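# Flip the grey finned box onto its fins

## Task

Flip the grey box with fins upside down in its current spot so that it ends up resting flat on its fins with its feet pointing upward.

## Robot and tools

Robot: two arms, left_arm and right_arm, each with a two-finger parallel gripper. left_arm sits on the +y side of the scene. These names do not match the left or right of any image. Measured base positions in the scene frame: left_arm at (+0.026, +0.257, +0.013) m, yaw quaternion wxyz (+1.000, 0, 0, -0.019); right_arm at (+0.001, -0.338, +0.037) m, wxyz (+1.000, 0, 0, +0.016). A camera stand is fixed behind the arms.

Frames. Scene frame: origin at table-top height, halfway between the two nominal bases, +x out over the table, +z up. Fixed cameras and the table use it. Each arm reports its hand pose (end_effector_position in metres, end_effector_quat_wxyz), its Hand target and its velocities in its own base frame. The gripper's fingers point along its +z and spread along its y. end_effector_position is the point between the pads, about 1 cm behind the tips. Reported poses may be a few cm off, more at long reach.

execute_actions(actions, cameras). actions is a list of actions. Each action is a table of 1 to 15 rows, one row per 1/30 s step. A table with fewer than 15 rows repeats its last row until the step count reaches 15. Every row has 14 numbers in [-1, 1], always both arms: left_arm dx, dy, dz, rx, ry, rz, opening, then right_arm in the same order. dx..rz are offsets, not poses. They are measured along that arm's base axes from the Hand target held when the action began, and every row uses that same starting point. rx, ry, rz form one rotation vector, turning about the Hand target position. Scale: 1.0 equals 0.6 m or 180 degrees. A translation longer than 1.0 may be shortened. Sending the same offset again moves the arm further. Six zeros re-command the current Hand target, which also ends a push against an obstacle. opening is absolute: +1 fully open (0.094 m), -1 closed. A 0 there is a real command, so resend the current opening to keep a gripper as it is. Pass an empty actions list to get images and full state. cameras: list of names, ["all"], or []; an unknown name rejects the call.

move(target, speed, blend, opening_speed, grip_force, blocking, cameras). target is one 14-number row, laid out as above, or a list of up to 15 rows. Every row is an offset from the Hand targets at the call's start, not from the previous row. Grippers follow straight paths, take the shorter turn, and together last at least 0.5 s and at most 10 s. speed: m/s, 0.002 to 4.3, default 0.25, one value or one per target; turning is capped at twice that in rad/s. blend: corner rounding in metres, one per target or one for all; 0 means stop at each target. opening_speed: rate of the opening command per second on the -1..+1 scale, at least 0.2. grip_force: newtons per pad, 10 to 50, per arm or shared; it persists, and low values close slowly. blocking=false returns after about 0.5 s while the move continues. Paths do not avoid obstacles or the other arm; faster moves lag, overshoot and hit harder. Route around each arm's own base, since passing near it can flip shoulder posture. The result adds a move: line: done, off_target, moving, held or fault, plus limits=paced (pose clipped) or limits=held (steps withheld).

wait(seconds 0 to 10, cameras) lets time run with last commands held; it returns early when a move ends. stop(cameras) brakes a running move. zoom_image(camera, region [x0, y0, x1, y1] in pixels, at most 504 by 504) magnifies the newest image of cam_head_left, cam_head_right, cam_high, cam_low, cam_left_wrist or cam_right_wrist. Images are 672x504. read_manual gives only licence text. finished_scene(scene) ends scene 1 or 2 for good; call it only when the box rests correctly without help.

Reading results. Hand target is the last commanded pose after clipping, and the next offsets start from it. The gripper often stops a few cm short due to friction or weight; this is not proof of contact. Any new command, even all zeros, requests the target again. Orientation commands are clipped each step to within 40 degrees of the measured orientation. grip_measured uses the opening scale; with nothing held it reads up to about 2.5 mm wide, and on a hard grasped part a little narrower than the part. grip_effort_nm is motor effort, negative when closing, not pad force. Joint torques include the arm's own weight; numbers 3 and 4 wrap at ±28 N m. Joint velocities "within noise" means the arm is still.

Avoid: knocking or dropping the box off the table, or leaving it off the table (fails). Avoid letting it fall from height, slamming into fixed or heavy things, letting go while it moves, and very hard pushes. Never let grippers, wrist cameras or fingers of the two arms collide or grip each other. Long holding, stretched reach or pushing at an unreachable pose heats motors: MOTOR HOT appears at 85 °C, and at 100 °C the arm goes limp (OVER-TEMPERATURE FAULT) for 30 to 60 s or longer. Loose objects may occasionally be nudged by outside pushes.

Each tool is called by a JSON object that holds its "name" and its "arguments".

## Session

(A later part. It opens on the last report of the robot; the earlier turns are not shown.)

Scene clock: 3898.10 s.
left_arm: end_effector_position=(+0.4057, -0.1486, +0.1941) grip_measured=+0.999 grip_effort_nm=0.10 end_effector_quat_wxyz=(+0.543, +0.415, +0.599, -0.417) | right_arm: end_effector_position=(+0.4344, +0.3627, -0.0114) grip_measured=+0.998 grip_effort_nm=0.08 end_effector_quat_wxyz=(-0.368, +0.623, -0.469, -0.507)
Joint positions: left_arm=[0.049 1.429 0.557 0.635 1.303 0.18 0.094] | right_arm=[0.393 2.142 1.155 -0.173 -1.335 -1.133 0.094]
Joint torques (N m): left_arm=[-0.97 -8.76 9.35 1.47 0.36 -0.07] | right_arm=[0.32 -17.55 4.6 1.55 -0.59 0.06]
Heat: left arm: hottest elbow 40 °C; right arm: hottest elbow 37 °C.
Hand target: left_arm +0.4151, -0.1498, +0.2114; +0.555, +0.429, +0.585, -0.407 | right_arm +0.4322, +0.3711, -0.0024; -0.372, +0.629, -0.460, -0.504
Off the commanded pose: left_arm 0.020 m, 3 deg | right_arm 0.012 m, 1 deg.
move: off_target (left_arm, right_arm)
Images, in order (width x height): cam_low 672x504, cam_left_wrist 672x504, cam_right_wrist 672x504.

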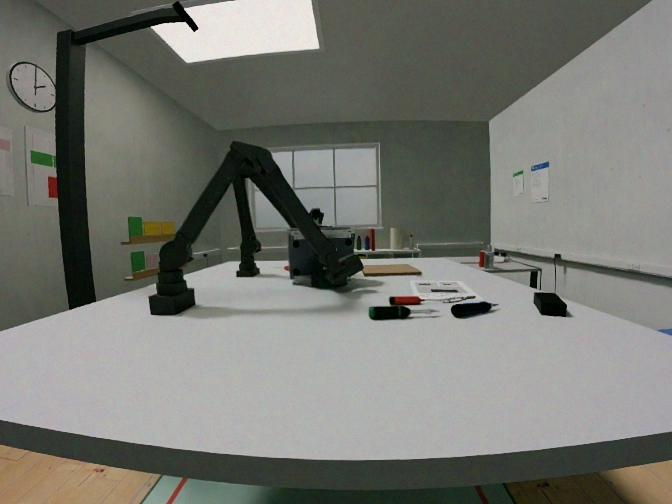

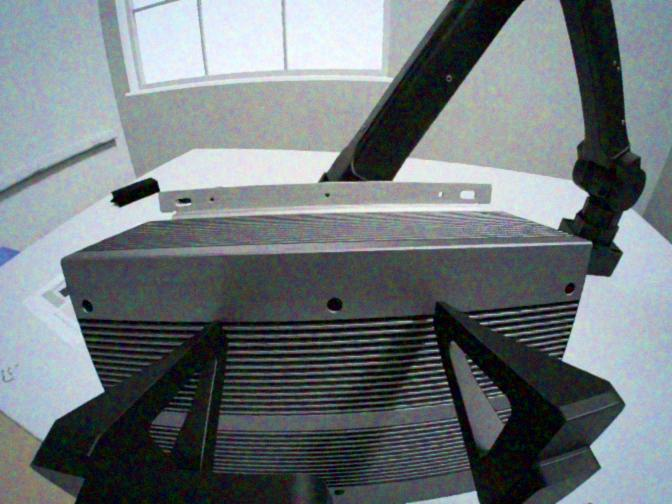

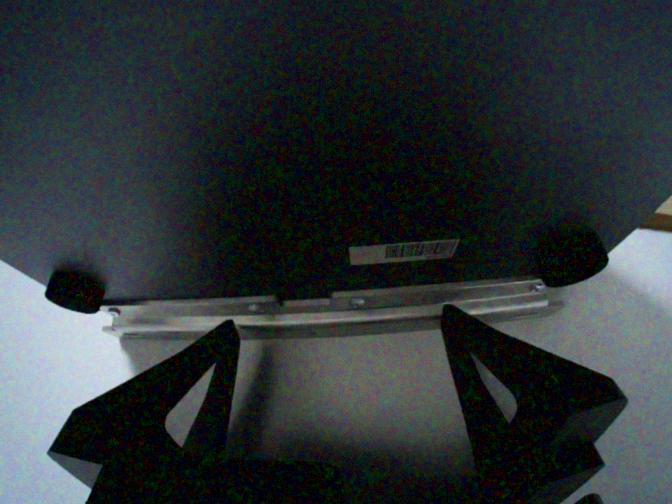

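{"name": "move", "arguments": {"target": [-0.012,0.0381,-0.05,0,0,0,1,-0.0053,0.0158,0,0,0,0,1], "speed": 0.02, "cameras": ["cam_left_wrist","cam_right_wrist","cam_high"]}}

Scene clock: 3922.67 s.
left_arm: end_effector_position=(+0.4075, -0.1204, +0.1893) grip_measured=+0.999 grip_effort_nm=0.10 end_effector_quat_wxyz=(+0.559, +0.422, +0.589, -0.402) | right_arm: end_effector_position=(+0.4347, +0.3663, -0.0110) grip_measured=+0.998 grip_effort_nm=0.08 end_effector_quat_wxyz=(-0.371, +0.619, -0.473, -0.505)
Joint positions: left_arm=[0.126 1.45 0.557 0.639 1.366 0.248 0.094] | right_arm=[0.399 2.139 1.139 -0.088 -1.327 -1.057 0.094]
Joint torques (N m): left_arm=[-2.02 -5.48 6.57 2.32 0.38 -0.06] | right_arm=[1.67 -18.02 4.68 1.54 -0.51 0.05]
Heat: left arm: hottest elbow 41 °C; right arm: hottest elbow 36 °C.
Hand target: left_arm +0.4079, -0.1268, +0.1814; +0.555, +0.429, +0.585, -0.407 | right_arm +0.4289, +0.3806, -0.0025; -0.372, +0.629, -0.460, -0.504
Off the commanded pose: left_arm 0.010 m, 1 deg | right_arm 0.018 m, 2 deg.
move: off_target (right_arm)
Images, in order (width x height): cam_high 672x504, cam_left_wrist 672x504, cam_right_wrist 672x504.

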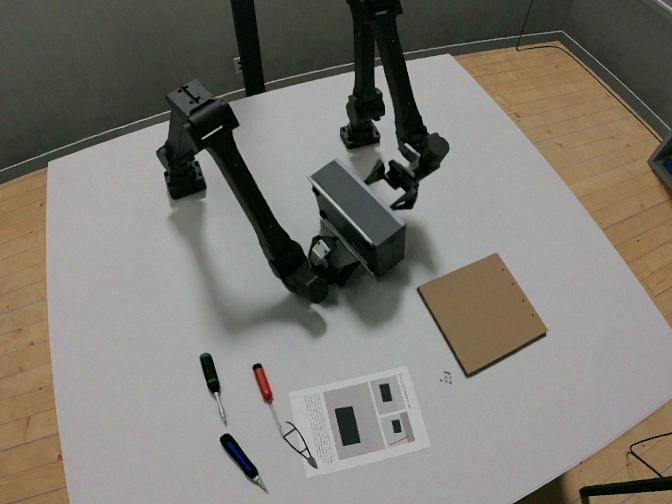

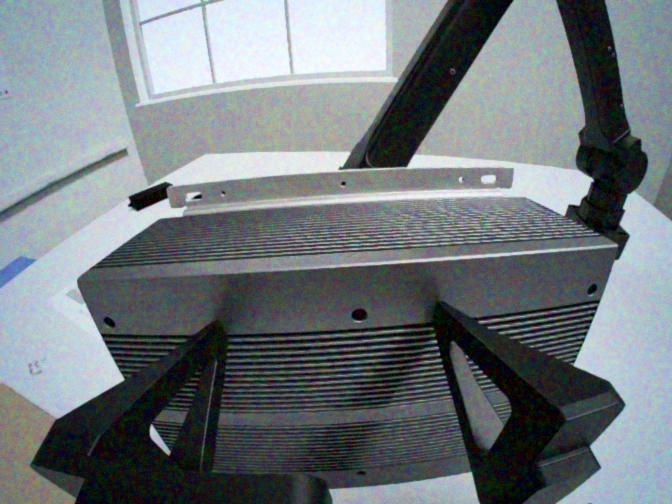

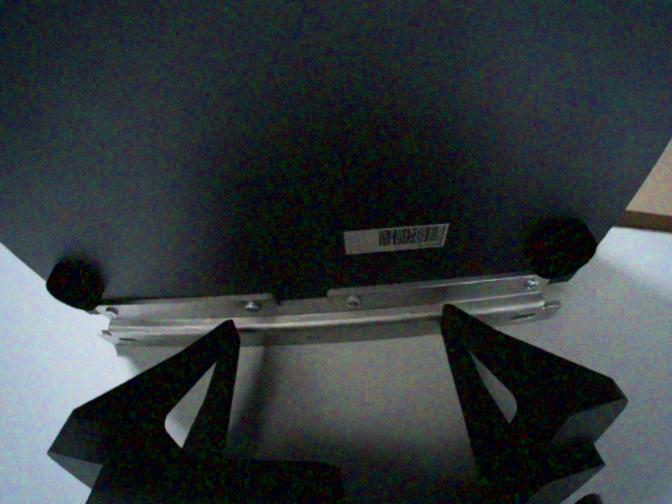

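{"name": "move", "arguments": {"target": [-0.01,0.0318,-0.025,0,0,0,1,-0.0053,0.0158,0,0,0,0,1], "speed": 0.02, "cameras": ["cam_left_wrist","cam_right_wrist","cam_low"]}}

Scene clock: 3929.60 s.
left_arm: end_effector_position=(+0.4022, -0.0979, +0.1772) grip_measured=+0.999 grip_effort_nm=0.10 end_effector_quat_wxyz=(+0.566, +0.426, +0.583, -0.398) | right_arm: end_effector_position=(+0.4351, +0.3694, -0.0110) grip_measured=+0.998 grip_effort_nm=0.08 end_effector_quat_wxyz=(-0.373, +0.616, -0.478, -0.503)
Joint positions: left_arm=[0.192 1.478 0.546 0.624 1.429 0.323 0.094] | right_arm=[0.405 2.137 1.126 -0.018 -1.318 -0.994 0.094]
Joint torques (N m): left_arm=[-3.02 -5.54 6.12 1.35 0.04 -0.04] | right_arm=[2.78 -18.08 5.03 1.73 -0.42 0.03]
Heat: left arm: hottest elbow 40 °C; right arm: hottest elbow 36 °C.
Hand target: left_arm +0.4019, -0.1077, +0.1663; +0.555, +0.429, +0.585, -0.407 | right_arm +0.4258, +0.3901, -0.0026; -0.372, +0.629, -0.460, -0.504
Off the commanded pose: left_arm 0.015 m, 2 deg | right_arm 0.024 m, 2 deg.
move: off_target (left_arm, right_arm)
Images, in order (width x height): cam_low 672x504, cam_left_wrist 672x504, cam_right_wrist 672x504.

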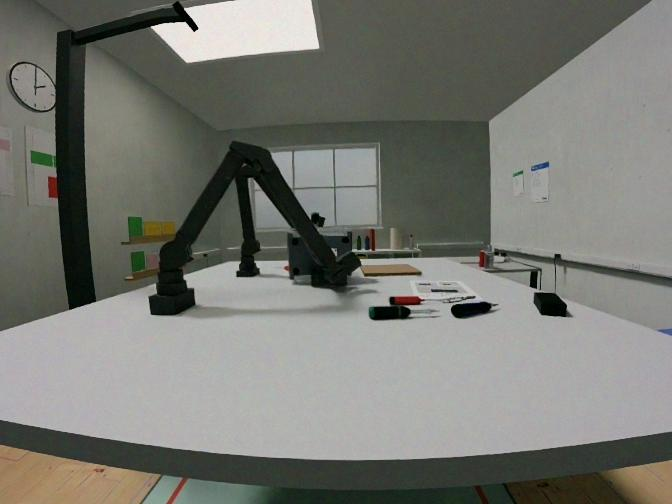

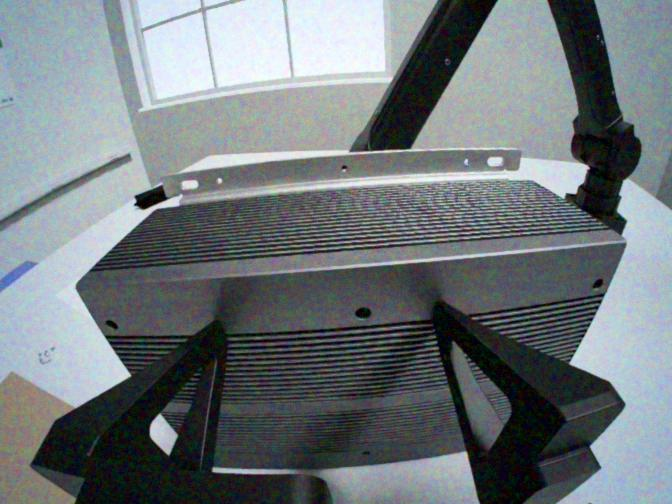

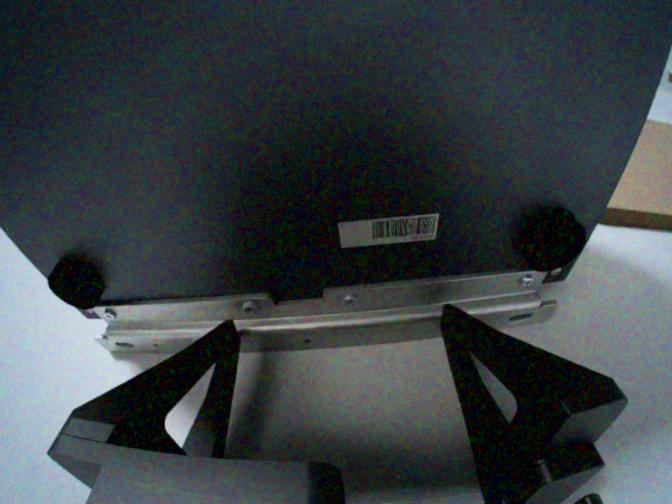

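{"name": "move", "arguments": {"target": [-0.0075,0.0238,-0.03,0,0,0,1,-0.0027,0.0079,0,0,0,0,1], "speed": 0.02, "cameras": ["cam_left_wrist","cam_right_wrist","cam_low"]}}

Scene clock: 3936.27 s.
left_arm: end_effector_position=(+0.3977, -0.0809, +0.1581) grip_measured=+0.999 grip_effort_nm=0.10 end_effector_quat_wxyz=(+0.567, +0.423, +0.585, -0.397) | right_arm: end_effector_position=(+0.4351, +0.3711, -0.0107) grip_measured=+0.998 grip_effort_nm=0.08 end_effector_quat_wxyz=(-0.375, +0.614, -0.479, -0.503)
Joint positions: left_arm=[0.241 1.518 0.541 0.555 1.47 0.435 0.094] | right_arm=[0.408 2.136 1.12 0.013 -1.315 -0.966 0.094]
Joint torques (N m): left_arm=[-3.66 -5.95 5.87 1.28 0.04 0] | right_arm=[2.96 -17.26 5.19 1.89 -0.38 0.11]
Heat: left arm: hottest elbow 40 °C; right arm: hottest elbow 36 °C.
Hand target: left_arm +0.3974, -0.0935, +0.1483; +0.555, +0.429, +0.585, -0.407 | right_arm +0.4240, +0.3949, -0.0024; -0.372, +0.629, -0.460, -0.504
Off the commanded pose: left_arm 0.016 m, 2 deg | right_arm 0.027 m, 3 deg.
move: off_target (left_arm, right_arm)
Images, in order (width x height): cam_low 672x504, cam_left_wrist 672x504, cam_right_wrist 672x504.

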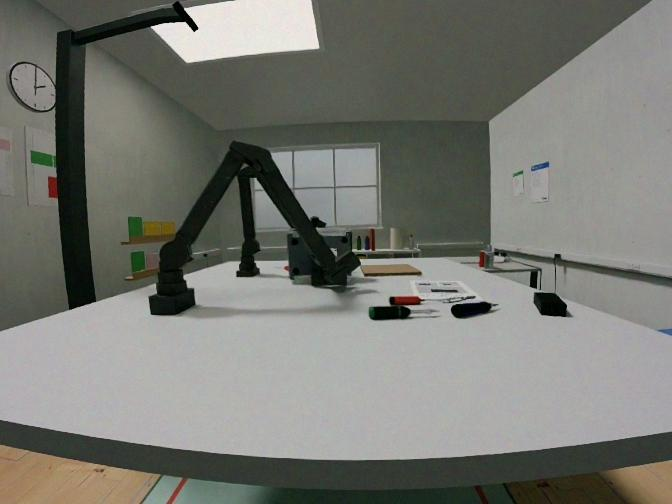

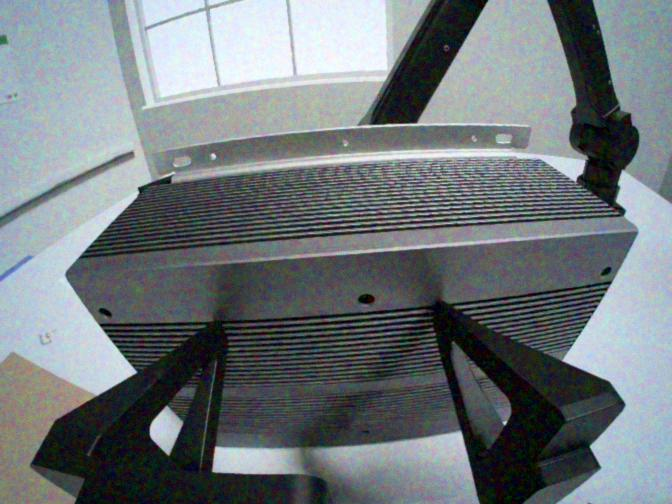

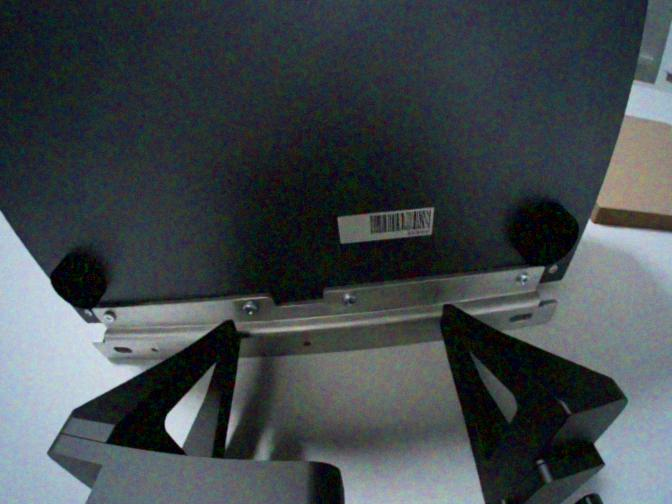

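{"name": "execute_actions", "arguments": {"actions": [], "cameras": ["cam_head_left", "cam_left_wrist", "cam_right_wrist"]}}

Scene clock: 3963.03 s.
left_arm: end_effector_position=(+0.3977, -0.0809, +0.1581) grip_measured=+0.999 grip_effort_nm=0.10 end_effector_quat_wxyz=(+0.567, +0.423, +0.585, -0.397) | right_arm: end_effector_position=(+0.4351, +0.3711, -0.0107) grip_measured=+0.998 grip_effort_nm=0.08 end_effector_quat_wxyz=(-0.375, +0.614, -0.479, -0.503)
Joint positions: left_arm=[0.241 1.518 0.541 0.555 1.47 0.435 0.094] | right_arm=[0.408 2.136 1.12 0.013 -1.315 -0.966 0.094]
Joint velocities: within noise
Joint torques (N m): left_arm=[-3.66 -5.89 5.87 1.26 0.05 0] | right_arm=[3.31 -17.73 5.09 1.77 -0.38 0.1]
Heat: left arm: hottest elbow 38 °C; right arm: hottest shoulder 35 °C.
Hand target: left_arm +0.3974, -0.0935, +0.1483; +0.555, +0.429, +0.585, -0.407 | right_arm +0.4240, +0.3949, -0.0024; -0.372, +0.629, -0.460, -0.504
Tool commands: left_gripper/opening=+1.0 right_gripper/opening=+1.0
Off the commanded pose: left_arm 0.016 m, 2 deg | right_arm 0.027 m, 3 deg.
Images, in order (width x height): cam_head_left 672x504, cam_left_wrist 672x504, cam_right_wrist 672x504.

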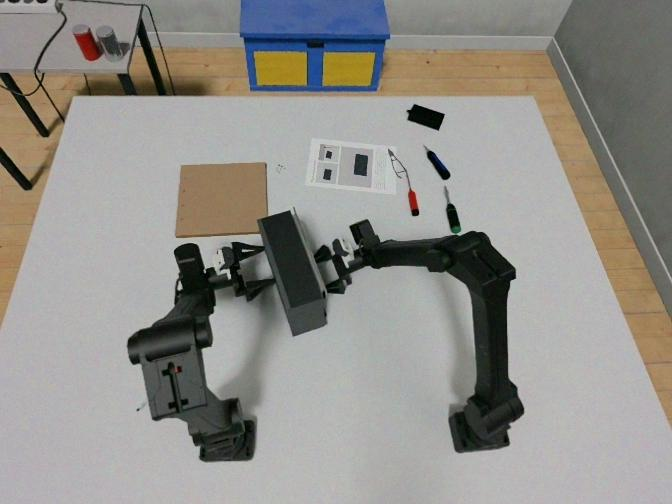

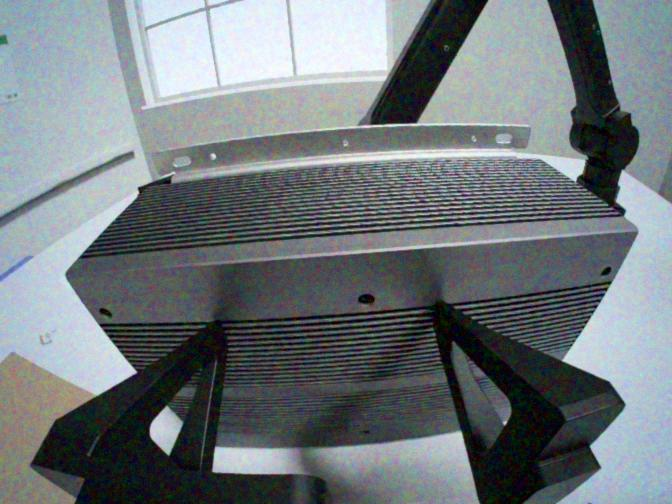

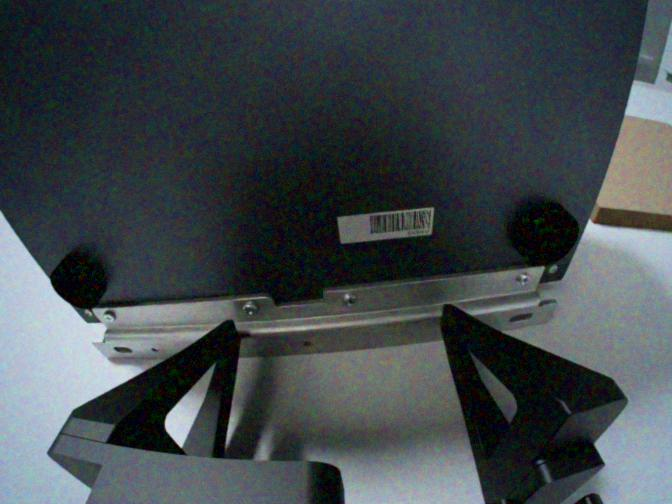

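{"name": "move", "arguments": {"target": [-0.0075,0.0238,-0.028,0,0,0,1,0,0,0,0,0,0,1], "speed": 0.02}}

{"name": "move", "arguments": {"target": [-0.0075,0.0238,-0.025,0,0,0,1,0,0,0,0,0,0,1], "speed": 0.02, "cameras": ["cam_head_left", "cam_left_wrist", "cam_right_wrist"]}}

Scene clock: 3971.03 s.
left_arm: end_effector_position=(+0.3898, -0.0607, +0.1346) grip_measured=+0.999 grip_effort_nm=0.10 end_effector_quat_wxyz=(+0.567, +0.409, +0.592, -0.401) | right_arm: end_effector_position=(+0.4349, +0.3718, -0.0107) grip_measured=+0.999 grip_effort_nm=0.06 end_effector_quat_wxyz=(-0.374, +0.615, -0.479, -0.503)
Joint positions: left_arm=[0.303 1.561 0.54 0.394 1.511 0.615 0.094] | right_arm=[0.41 2.136 1.12 0.016 -1.314 -0.963 0.094]
Joint torques (N m): left_arm=[-5.25 -7.18 6.38 0.99 -0.06 0.04] | right_arm=[2.78 -17.55 5.04 1.69 -0.47 0.1]
Heat: left arm: hottest elbow 38 °C; right arm: hottest shoulder 35 °C.
Hand target: left_arm +0.3930, -0.0792, +0.1316; +0.555, +0.429, +0.585, -0.407 | right_arm +0.4241, +0.3948, -0.0025; -0.372, +0.629, -0.460, -0.504
Off the commanded pose: left_arm 0.019 m, 3 deg | right_arm 0.027 m, 3 deg.
move: off_target (left_arm, right_arm)

Scene clock: 3973.80 s.
left_arm: end_effector_position=(+0.3790, -0.0658, +0.1142) grip_measured=+0.999 grip_effort_nm=0.10 end_effector_quat_wxyz=(+0.561, +0.413, +0.590, -0.409) | right_arm: end_effector_position=(+0.4349, +0.3718, -0.0107) grip_measured=+0.999 grip_effort_nm=0.06 end_effector_quat_wxyz=(-0.374, +0.615, -0.479, -0.503)
Joint positions: left_arm=[0.298 1.593 0.546 0.184 1.523 0.843 0.094] | right_arm=[0.41 2.136 1.12 0.016 -1.314 -0.963 0.094]
Joint torques (N m): left_arm=[-1.44 -7.18 7.25 0.98 0.61 -0.11] | right_arm=[3.55 -17.67 5.23 1.85 -0.43 0.08]
Heat: left arm: hottest elbow 38 °C; right arm: hottest shoulder 35 °C.
Hand target: left_arm +0.3884, -0.0649, +0.1166; +0.555, +0.429, +0.585, -0.407 | right_arm +0.4241, +0.3948, -0.0025; -0.372, +0.629, -0.460, -0.504
Off the commanded pose: left_arm 0.010 m, 2 deg | right_arm 0.027 m, 3 deg.
move: off_target (right_arm)
Images, in order (width x height): cam_head_left 672x504, cam_left_wrist 672x504, cam_right_wrist 672x504.

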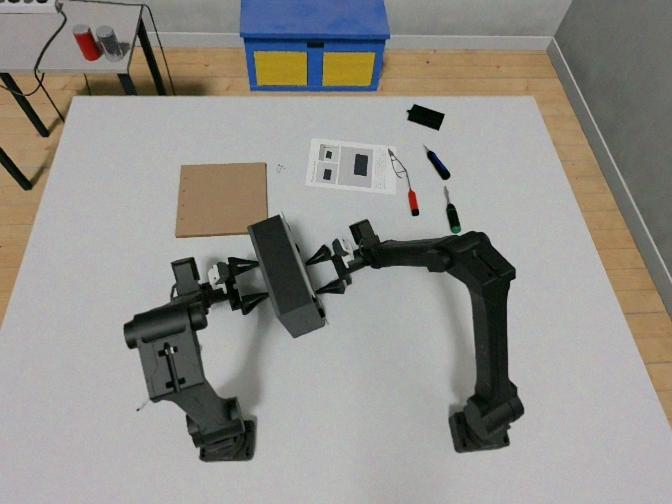

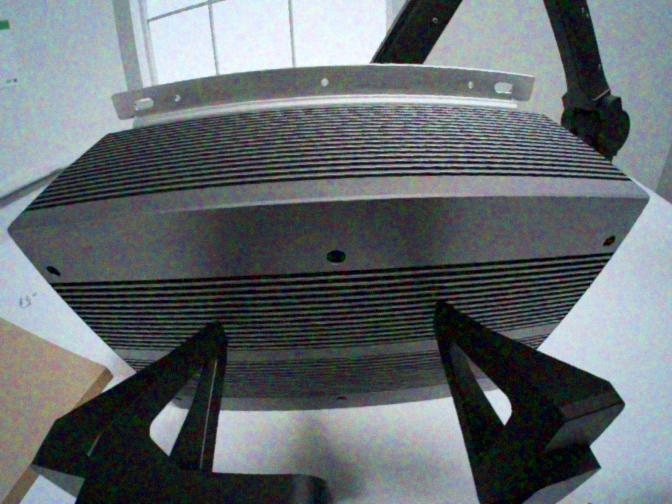

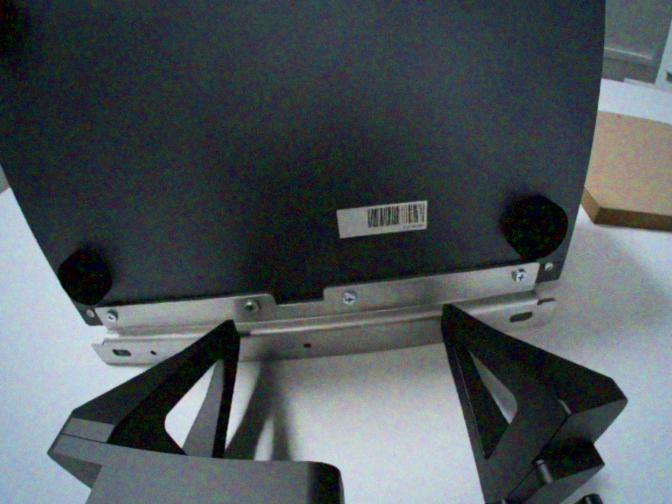

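{"name": "execute_actions", "arguments": {"actions": [], "cameras": ["cam_high", "cam_low", "cam_head_right"]}}

Scene clock: 3978.53 s.
left_arm: end_effector_position=(+0.3790, -0.0658, +0.1142) grip_measured=+0.999 grip_effort_nm=0.10 end_effector_quat_wxyz=(+0.561, +0.413, +0.589, -0.409) | right_arm: end_effector_position=(+0.4349, +0.3718, -0.0107) grip_measured=+0.999 grip_effort_nm=0.06 end_effector_quat_wxyz=(-0.374, +0.615, -0.479, -0.503)
Joint positions: left_arm=[0.298 1.593 0.546 0.184 1.523 0.844 0.094] | right_arm=[0.41 2.136 1.12 0.016 -1.314 -0.963 0.094]
Joint velocities: within noise
Joint torques (N m): left_arm=[-1.32 -7.24 7.25 1.03 0.6 -0.06] | right_arm=[3.08 -17.96 5.04 1.77 -0.45 0.08]
Heat: left arm: hottest elbow 38 °C; right arm: hottest shoulder 35 °C.
Hand target: left_arm +0.3884, -0.0649, +0.1166; +0.555, +0.429, +0.585, -0.407 | right_arm +0.4241, +0.3948, -0.0025; -0.372, +0.629, -0.460, -0.504
Tool commands: left_gripper/opening=+1.0 right_gripper/opening=+1.0
Off the commanded pose: left_arm 0.010 m, 2 deg | right_arm 0.027 m, 3 deg.
Images, in order (width x height): cam_head_right 672x504, cam_high 672x504, cam_low 672x504.

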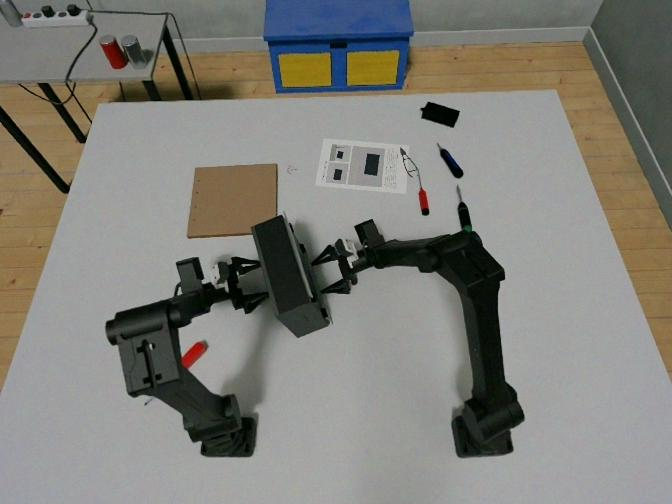

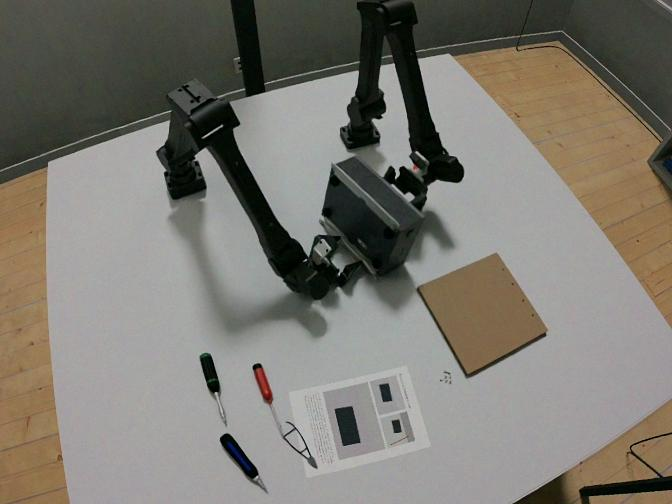

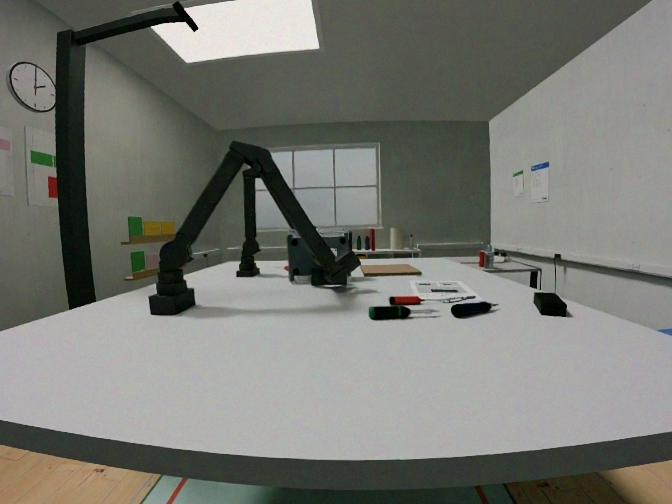

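{"name": "zoom_image", "arguments": {"camera": "cam_high", "region": [280, 120, 480, 320]}}

{"name": "zoom_image", "arguments": {"camera": "cam_head_right", "region": [200, 180, 380, 350]}}

Scaled by 2.520.

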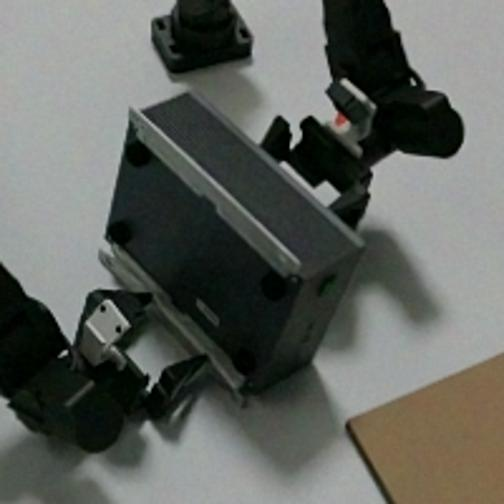

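Scaled by 2.800.

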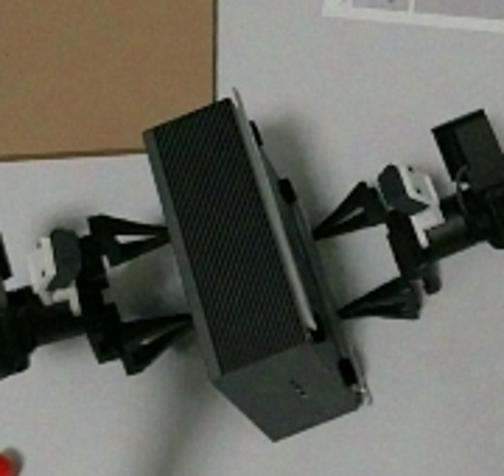

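{"name": "move", "arguments": {"target": [-0.0051,0.0159,0,0,0,0,1,0,0,0,0,0,0,1], "speed": 0.02, "cameras": ["cam_head_left", "cam_left_wrist", "cam_right_wrist"]}}

Scene clock: 3998.90 s.
left_arm: end_effector_position=(+0.3750, -0.0627, +0.1126) grip_measured=+0.999 grip_effort_nm=0.10 end_effector_quat_wxyz=(+0.562, +0.410, +0.589, -0.411) | right_arm: end_effector_position=(+0.4349, +0.3718, -0.0107) grip_measured=+0.999 grip_effort_nm=0.06 end_effector_quat_wxyz=(-0.374, +0.615, -0.479, -0.503)
Joint positions: left_arm=[0.311 1.593 0.554 0.078 1.535 0.938 0.094] | right_arm=[0.41 2.136 1.12 0.016 -1.314 -0.963 0.094]
Joint torques (N m): left_arm=[0.09 -7.59 7.31 0.95 0.75 -0.08] | right_arm=[2.96 -17.61 4.96 1.89 -0.43 0.06]
Heat: left arm: hottest elbow 37 °C; right arm: hottest shoulder 35 °C.
Hand target: left_arm +0.3853, -0.0554, +0.1166; +0.555, +0.429, +0.585, -0.407 | right_arm +0.4241, +0.3948, -0.0025; -0.372, +0.629, -0.460, -0.504
Off the commanded pose: left_arm 0.013 m, 2 deg | right_arm 0.027 m, 3 deg.
move: off_target (left_arm, right_arm)
Images, in order (width x height): cam_head_left 672x504, cam_left_wrist 672x504, cam_right_wrist 672x504.

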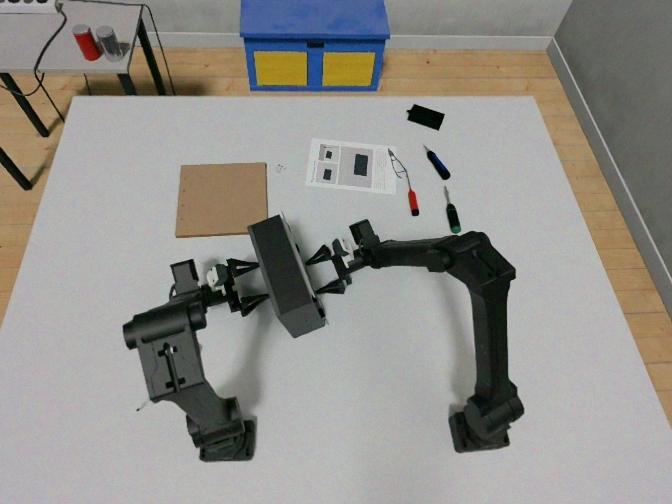

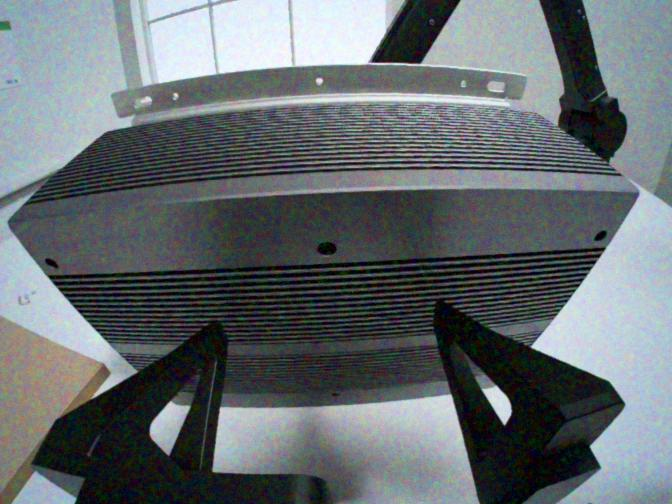

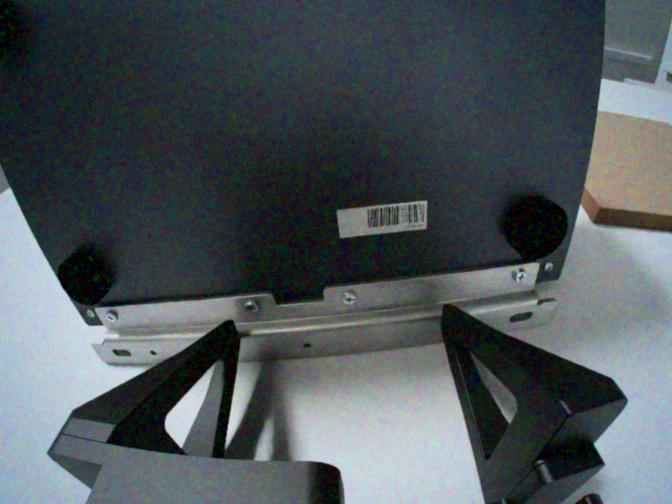

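{"name": "move", "arguments": {"target": [0,0,0,0,0,0,1,0.02,-0.063,0.005,0,0,0,1], "speed": 0.03, "cameras": ["cam_left_wrist", "cam_right_wrist"]}}

Scene clock: 4095.63 s.
left_arm: end_effector_position=(+0.3750, -0.0627, +0.1126) grip_measured=+0.999 grip_effort_nm=0.10 end_effector_quat_wxyz=(+0.563, +0.410, +0.588, -0.411) | right_arm: end_effector_position=(+0.4184, +0.3580, -0.0118) grip_measured=+0.999 grip_effort_nm=0.06 end_effector_quat_wxyz=(-0.356, +0.625, -0.467, -0.514)
Joint positions: left_arm=[0.311 1.593 0.554 0.078 1.535 0.939 0.094] | right_arm=[0.396 2.127 1.136 -0.262 -1.339 -1.21 0.094]
Joint torques (N m): left_arm=[0.09 -7.65 7.05 1.43 0.74 -0.18] | right_arm=[-1.49 -17.26 6.74 0.79 -0.84 -0.09]
Heat: left arm: hottest elbow 39 °C; right arm: hottest shoulder 36 °C.
Hand target: left_arm +0.3852, -0.0559, +0.1167; +0.570, +0.414, +0.585, -0.402 (not the last commanded pose) | right_arm +0.4361, +0.3571, +0.0005; -0.372, +0.629, -0.460, -0.504
Off the commanded pose: left_arm 0.013 m, 2 deg | right_arm 0.022 m, 2 deg.
move: off_target (left_arm, right_arm)
Images, in order (width x height): cam_left_wrist 672x504, cam_right_wrist 672x504.

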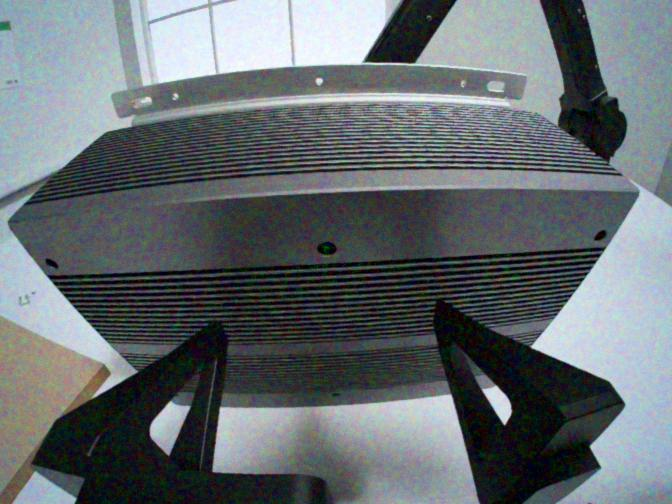

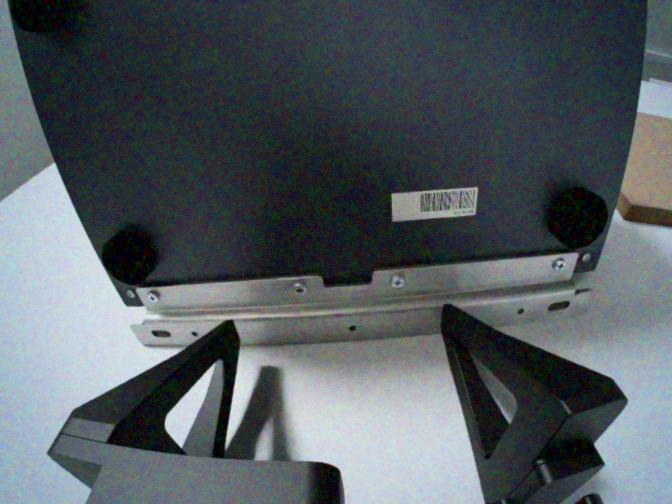

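{"name": "move", "arguments": {"target": [[0,0,0,0,0,0,1,0.05,-0.15,0.03,0,0,0,1],[0,0,0,0,0,0,1,0.03,-0.25,0.3,0,0,0,1],[0,0,0,0,0,0,1,-0.1,-0.6,0.45,0,0,0,1]], "speed": 0.15, "blend": [0.02,0.05,0], "cameras": ["cam_head_left", "cam_left_wrist", "cam_high"]}}

Scene clock: 4104.73 s.
left_arm: end_effector_position=(+0.3750, -0.0627, +0.1126) grip_measured=+0.999 grip_effort_nm=0.10 end_effector_quat_wxyz=(+0.563, +0.410, +0.588, -0.411) | right_arm: end_effector_position=(+0.3785, +0.0019, +0.2666) grip_measured=+0.999 grip_effort_nm=0.07 end_effector_quat_wxyz=(+0.415, -0.575, +0.634, +0.307)
Joint positions: left_arm=[0.311 1.593 0.554 0.078 1.535 0.939 0.094] | right_arm=[-0.403 1.431 1.171 -1.679 -1.046 -2.09 0.094]
Joint torques (N m): left_arm=[0.03 -7.65 7.02 1.47 0.74 -0.17] | right_arm=[-1.55 -9.88 7.17 -0.43 -0.59 -0.08]
Heat: left arm: hottest elbow 39 °C; right arm: hottest shoulder 36 °C.
Hand target: left_arm +0.3852, -0.0559, +0.1167; +0.570, +0.414, +0.585, -0.402 | right_arm +0.3762, -0.0030, +0.2705; +0.372, -0.629, +0.460, +0.504
Off the commanded pose: left_arm 0.013 m, 1 deg | right_arm 0.007 m, 31 deg.
joint sent to its limit (right arm) — joint 4 (wrist pitch), lower limit; joint 6 (wrist roll), lower limit. The joint targets are off in orientation, not in position.
move: off_target (left_arm, right_arm)
Images, in order (width x height): cam_head_left 672x504, cam_high 672x504, cam_left_wrist 672x504.

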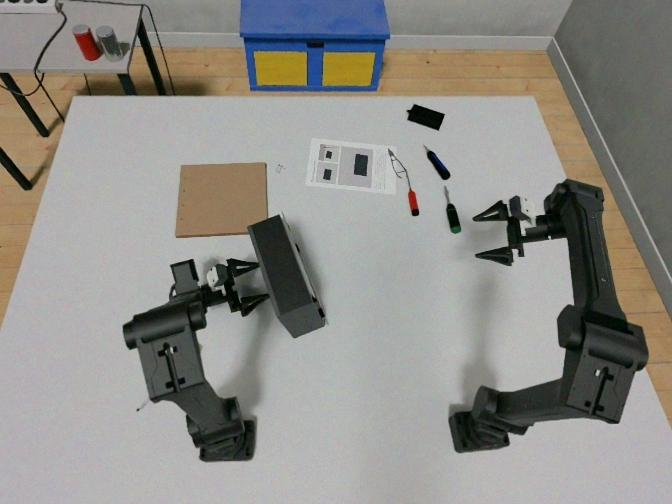

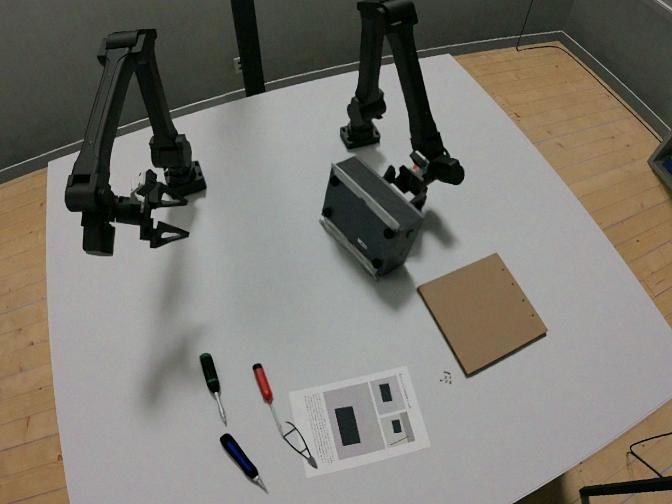

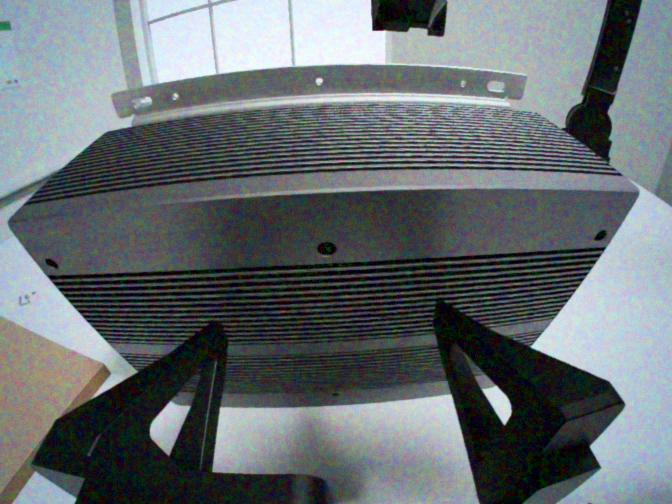

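{"name": "move", "arguments": {"target": [0,0,0,0,0,0,1,0,0,0,-0.127,-0.05,-0.222,1], "speed": 0.15}}

Scene clock: 4116.20 s.
left_arm: end_effector_position=(+0.3750, -0.0627, +0.1126) grip_measured=+0.999 grip_effort_nm=0.10 end_effector_quat_wxyz=(+0.563, +0.410, +0.588, -0.411) | right_arm: end_effector_position=(+0.3754, -0.0038, +0.2660) grip_measured=+0.999 grip_effort_nm=0.06 end_effector_quat_wxyz=(+0.423, -0.529, +0.706, +0.207)
Joint positions: left_arm=[0.311 1.593 0.554 0.078 1.535 0.939 0.094] | right_arm=[-0.403 1.216 1.024 -1.274 -0.976 -1.632 0.094]
Joint torques (N m): left_arm=[0.09 -7.59 7.01 1.4 0.74 -0.17] | right_arm=[-0.38 -7.41 7.73 1.05 -0.53 0.04]
Heat: left arm: hottest elbow 39 °C; right arm: hottest elbow 36 °C.
Hand target: left_arm +0.3852, -0.0559, +0.1167; +0.570, +0.414, +0.585, -0.402 | right_arm +0.3761, -0.0030, +0.2704; +0.426, -0.531, +0.705, +0.199
Off the commanded pose: left_arm 0.013 m, 1 deg | right_arm 0.005 m, 1 deg.
move: off_target (left_arm)

{"name": "move", "arguments": {"target": [[-0.02,0.063,0,0,0,0,1,0,0,0,0,0,0,1],[-0.02,0.063,-0.11,0,0,0,1,0,0,0,0,0,0,1]], "speed": 0.06, "blend": [0.01,0], "cameras": ["cam_left_wrist", "cam_head_left"]}}

Scene clock: 4127.43 s.
left_arm: end_effector_position=(+0.3684, -0.0249, +0.0545) grip_measured=+0.999 grip_effort_nm=0.09 end_effector_quat_wxyz=(+0.591, +0.385, +0.599, -0.378) | right_arm: end_effector_position=(+0.3754, -0.0038, +0.2660) grip_measured=+0.999 grip_effort_nm=0.07 end_effector_quat_wxyz=(+0.423, -0.528, +0.707, +0.207)
Joint positions: left_arm=[0.425 1.787 0.551 0.073 1.555 1.164 0.094] | right_arm=[-0.403 1.216 1.024 -1.274 -0.976 -1.631 0.094]
Joint torques (N m): left_arm=[0.15 -7.3 4.86 0.68 0.81 -0.07] | right_arm=[-0.38 -8.06 8.03 1.01 -0.57 0.04]
Heat: left arm: hottest elbow 39 °C; right arm: hottest elbow 36 °C.
Hand target: left_arm +0.3732, -0.0182, +0.0506; +0.570, +0.414, +0.585, -0.402 | right_arm +0.3761, -0.0030, +0.2704; +0.426, -0.531, +0.705, +0.199
Off the commanded pose: left_arm 0.009 m, 5 deg | right_arm 0.004 m, 1 deg.
joint sent to its limit (left arm) — joint 5 (wrist yaw), upper limit. The joint targets are off in orientation, not in position.
move: off_target (left_arm)
Images, in order (width x height): cam_head_left 672x504, cam_left_wrist 672x504.

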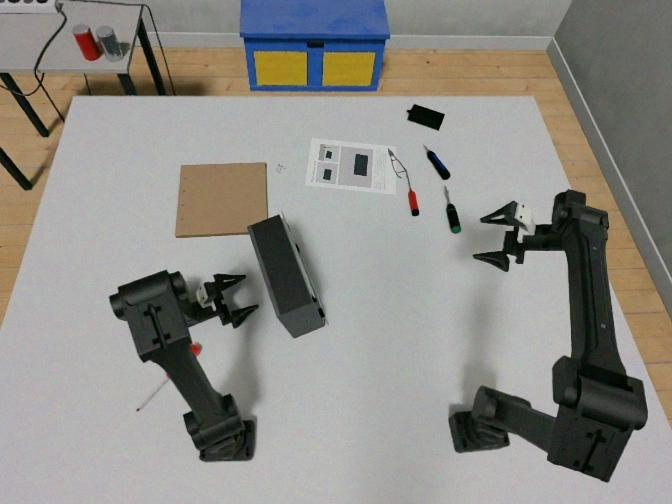

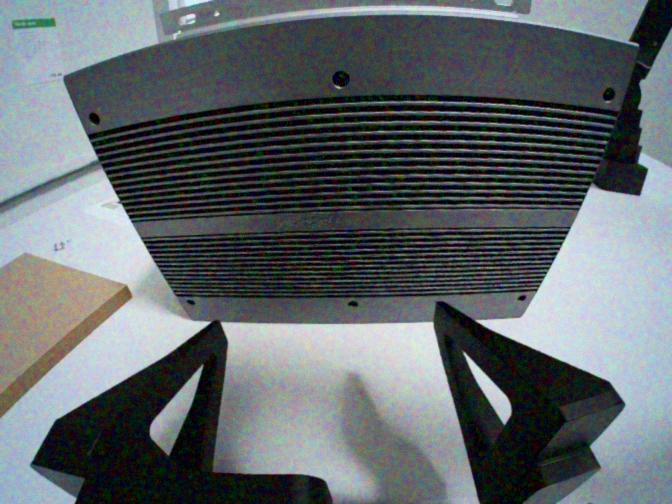

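{"name": "move", "arguments": {"target": [0.02,-0.095,0,0,0,0,1,0,0,0,0,0,0,1], "speed": 0.04, "cameras": ["cam_left_wrist"]}}

Scene clock: 4156.67 s.
left_arm: end_effector_position=(+0.3880, -0.0703, +0.0596) grip_measured=+0.999 grip_effort_nm=0.10 end_effector_quat_wxyz=(+0.566, +0.432, +0.580, -0.396) | right_arm: end_effector_position=(+0.3754, -0.0038, +0.2660) grip_measured=+0.999 grip_effort_nm=0.06 end_effector_quat_wxyz=(+0.423, -0.528, +0.707, +0.207)
Joint positions: left_arm=[0.278 1.798 0.557 0.4 1.508 0.869 0.094] | right_arm=[-0.403 1.216 1.024 -1.274 -0.976 -1.631 0.094]
Joint torques (N m): left_arm=[-1.61 -7.71 3.29 1.98 0.46 -0.34] | right_arm=[-0.67 -7.88 7.84 1.17 -0.6 0.08]
Heat: left arm: hottest elbow 37 °C; right arm: hottest elbow 37 °C.
Hand target: left_arm +0.3851, -0.0752, +0.0506; +0.570, +0.414, +0.585, -0.402 | right_arm +0.3761, -0.0030, +0.2704; +0.426, -0.531, +0.705, +0.199
Off the commanded pose: left_arm 0.011 m, 2 deg | right_arm 0.004 m, 1 deg.
move: off_target (left_arm)
Images, in order (width x height): cam_left_wrist 672x504.

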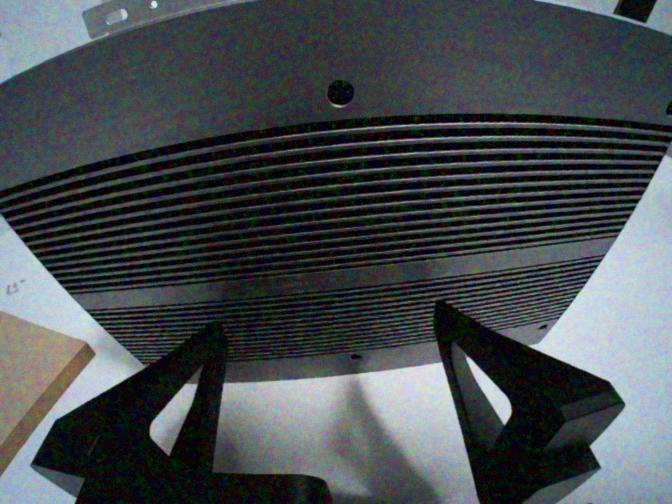

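{"name": "move", "arguments": {"target": [0.015,-0.085,0,0,0,0,1,0,0,0,0,0,0,1], "speed": 0.03, "cameras": ["cam_left_wrist", "cam_head_left"]}}

Scene clock: 4163.47 s.
left_arm: end_effector_position=(+0.3993, -0.1102, +0.0573) grip_measured=+0.999 grip_effort_nm=0.10 end_effector_quat_wxyz=(+0.579, +0.413, +0.587, -0.385) | right_arm: end_effector_position=(+0.3754, -0.0038, +0.2660) grip_measured=+0.999 grip_effort_nm=0.07 end_effector_quat_wxyz=(+0.423, -0.528, +0.707, +0.207)
Joint positions: left_arm=[0.155 1.965 0.491 1.327 1.352 0.17 0.094] | right_arm=[-0.403 1.216 1.024 -1.274 -0.976 -1.631 0.094]
Joint torques (N m): left_arm=[-4.25 -8.12 1.96 2.55 -0.1 -0.38] | right_arm=[-0.44 -7.47 7.94 1.05 -0.57 0.06]
Heat: left arm: hottest elbow 37 °C; right arm: hottest elbow 37 °C.
Hand target: left_arm +0.3942, -0.1262, +0.0507; +0.570, +0.414, +0.585, -0.402 | right_arm +0.3761, -0.0030, +0.2704; +0.426, -0.531, +0.705, +0.199
Off the commanded pose: left_arm 0.018 m, 2 deg | right_arm 0.004 m, 1 deg.
move: off_target (left_arm)
Images, in order (width x height): cam_head_left 672x504, cam_left_wrist 672x504.

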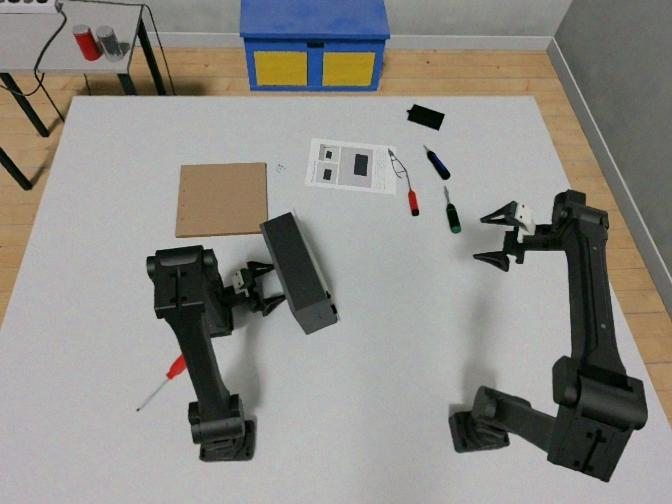

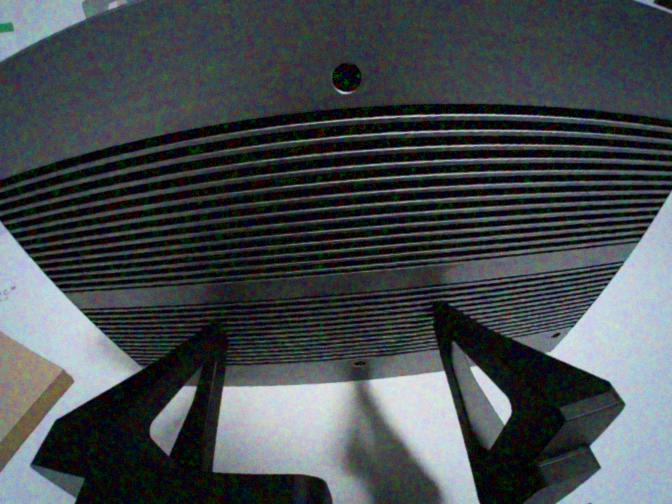

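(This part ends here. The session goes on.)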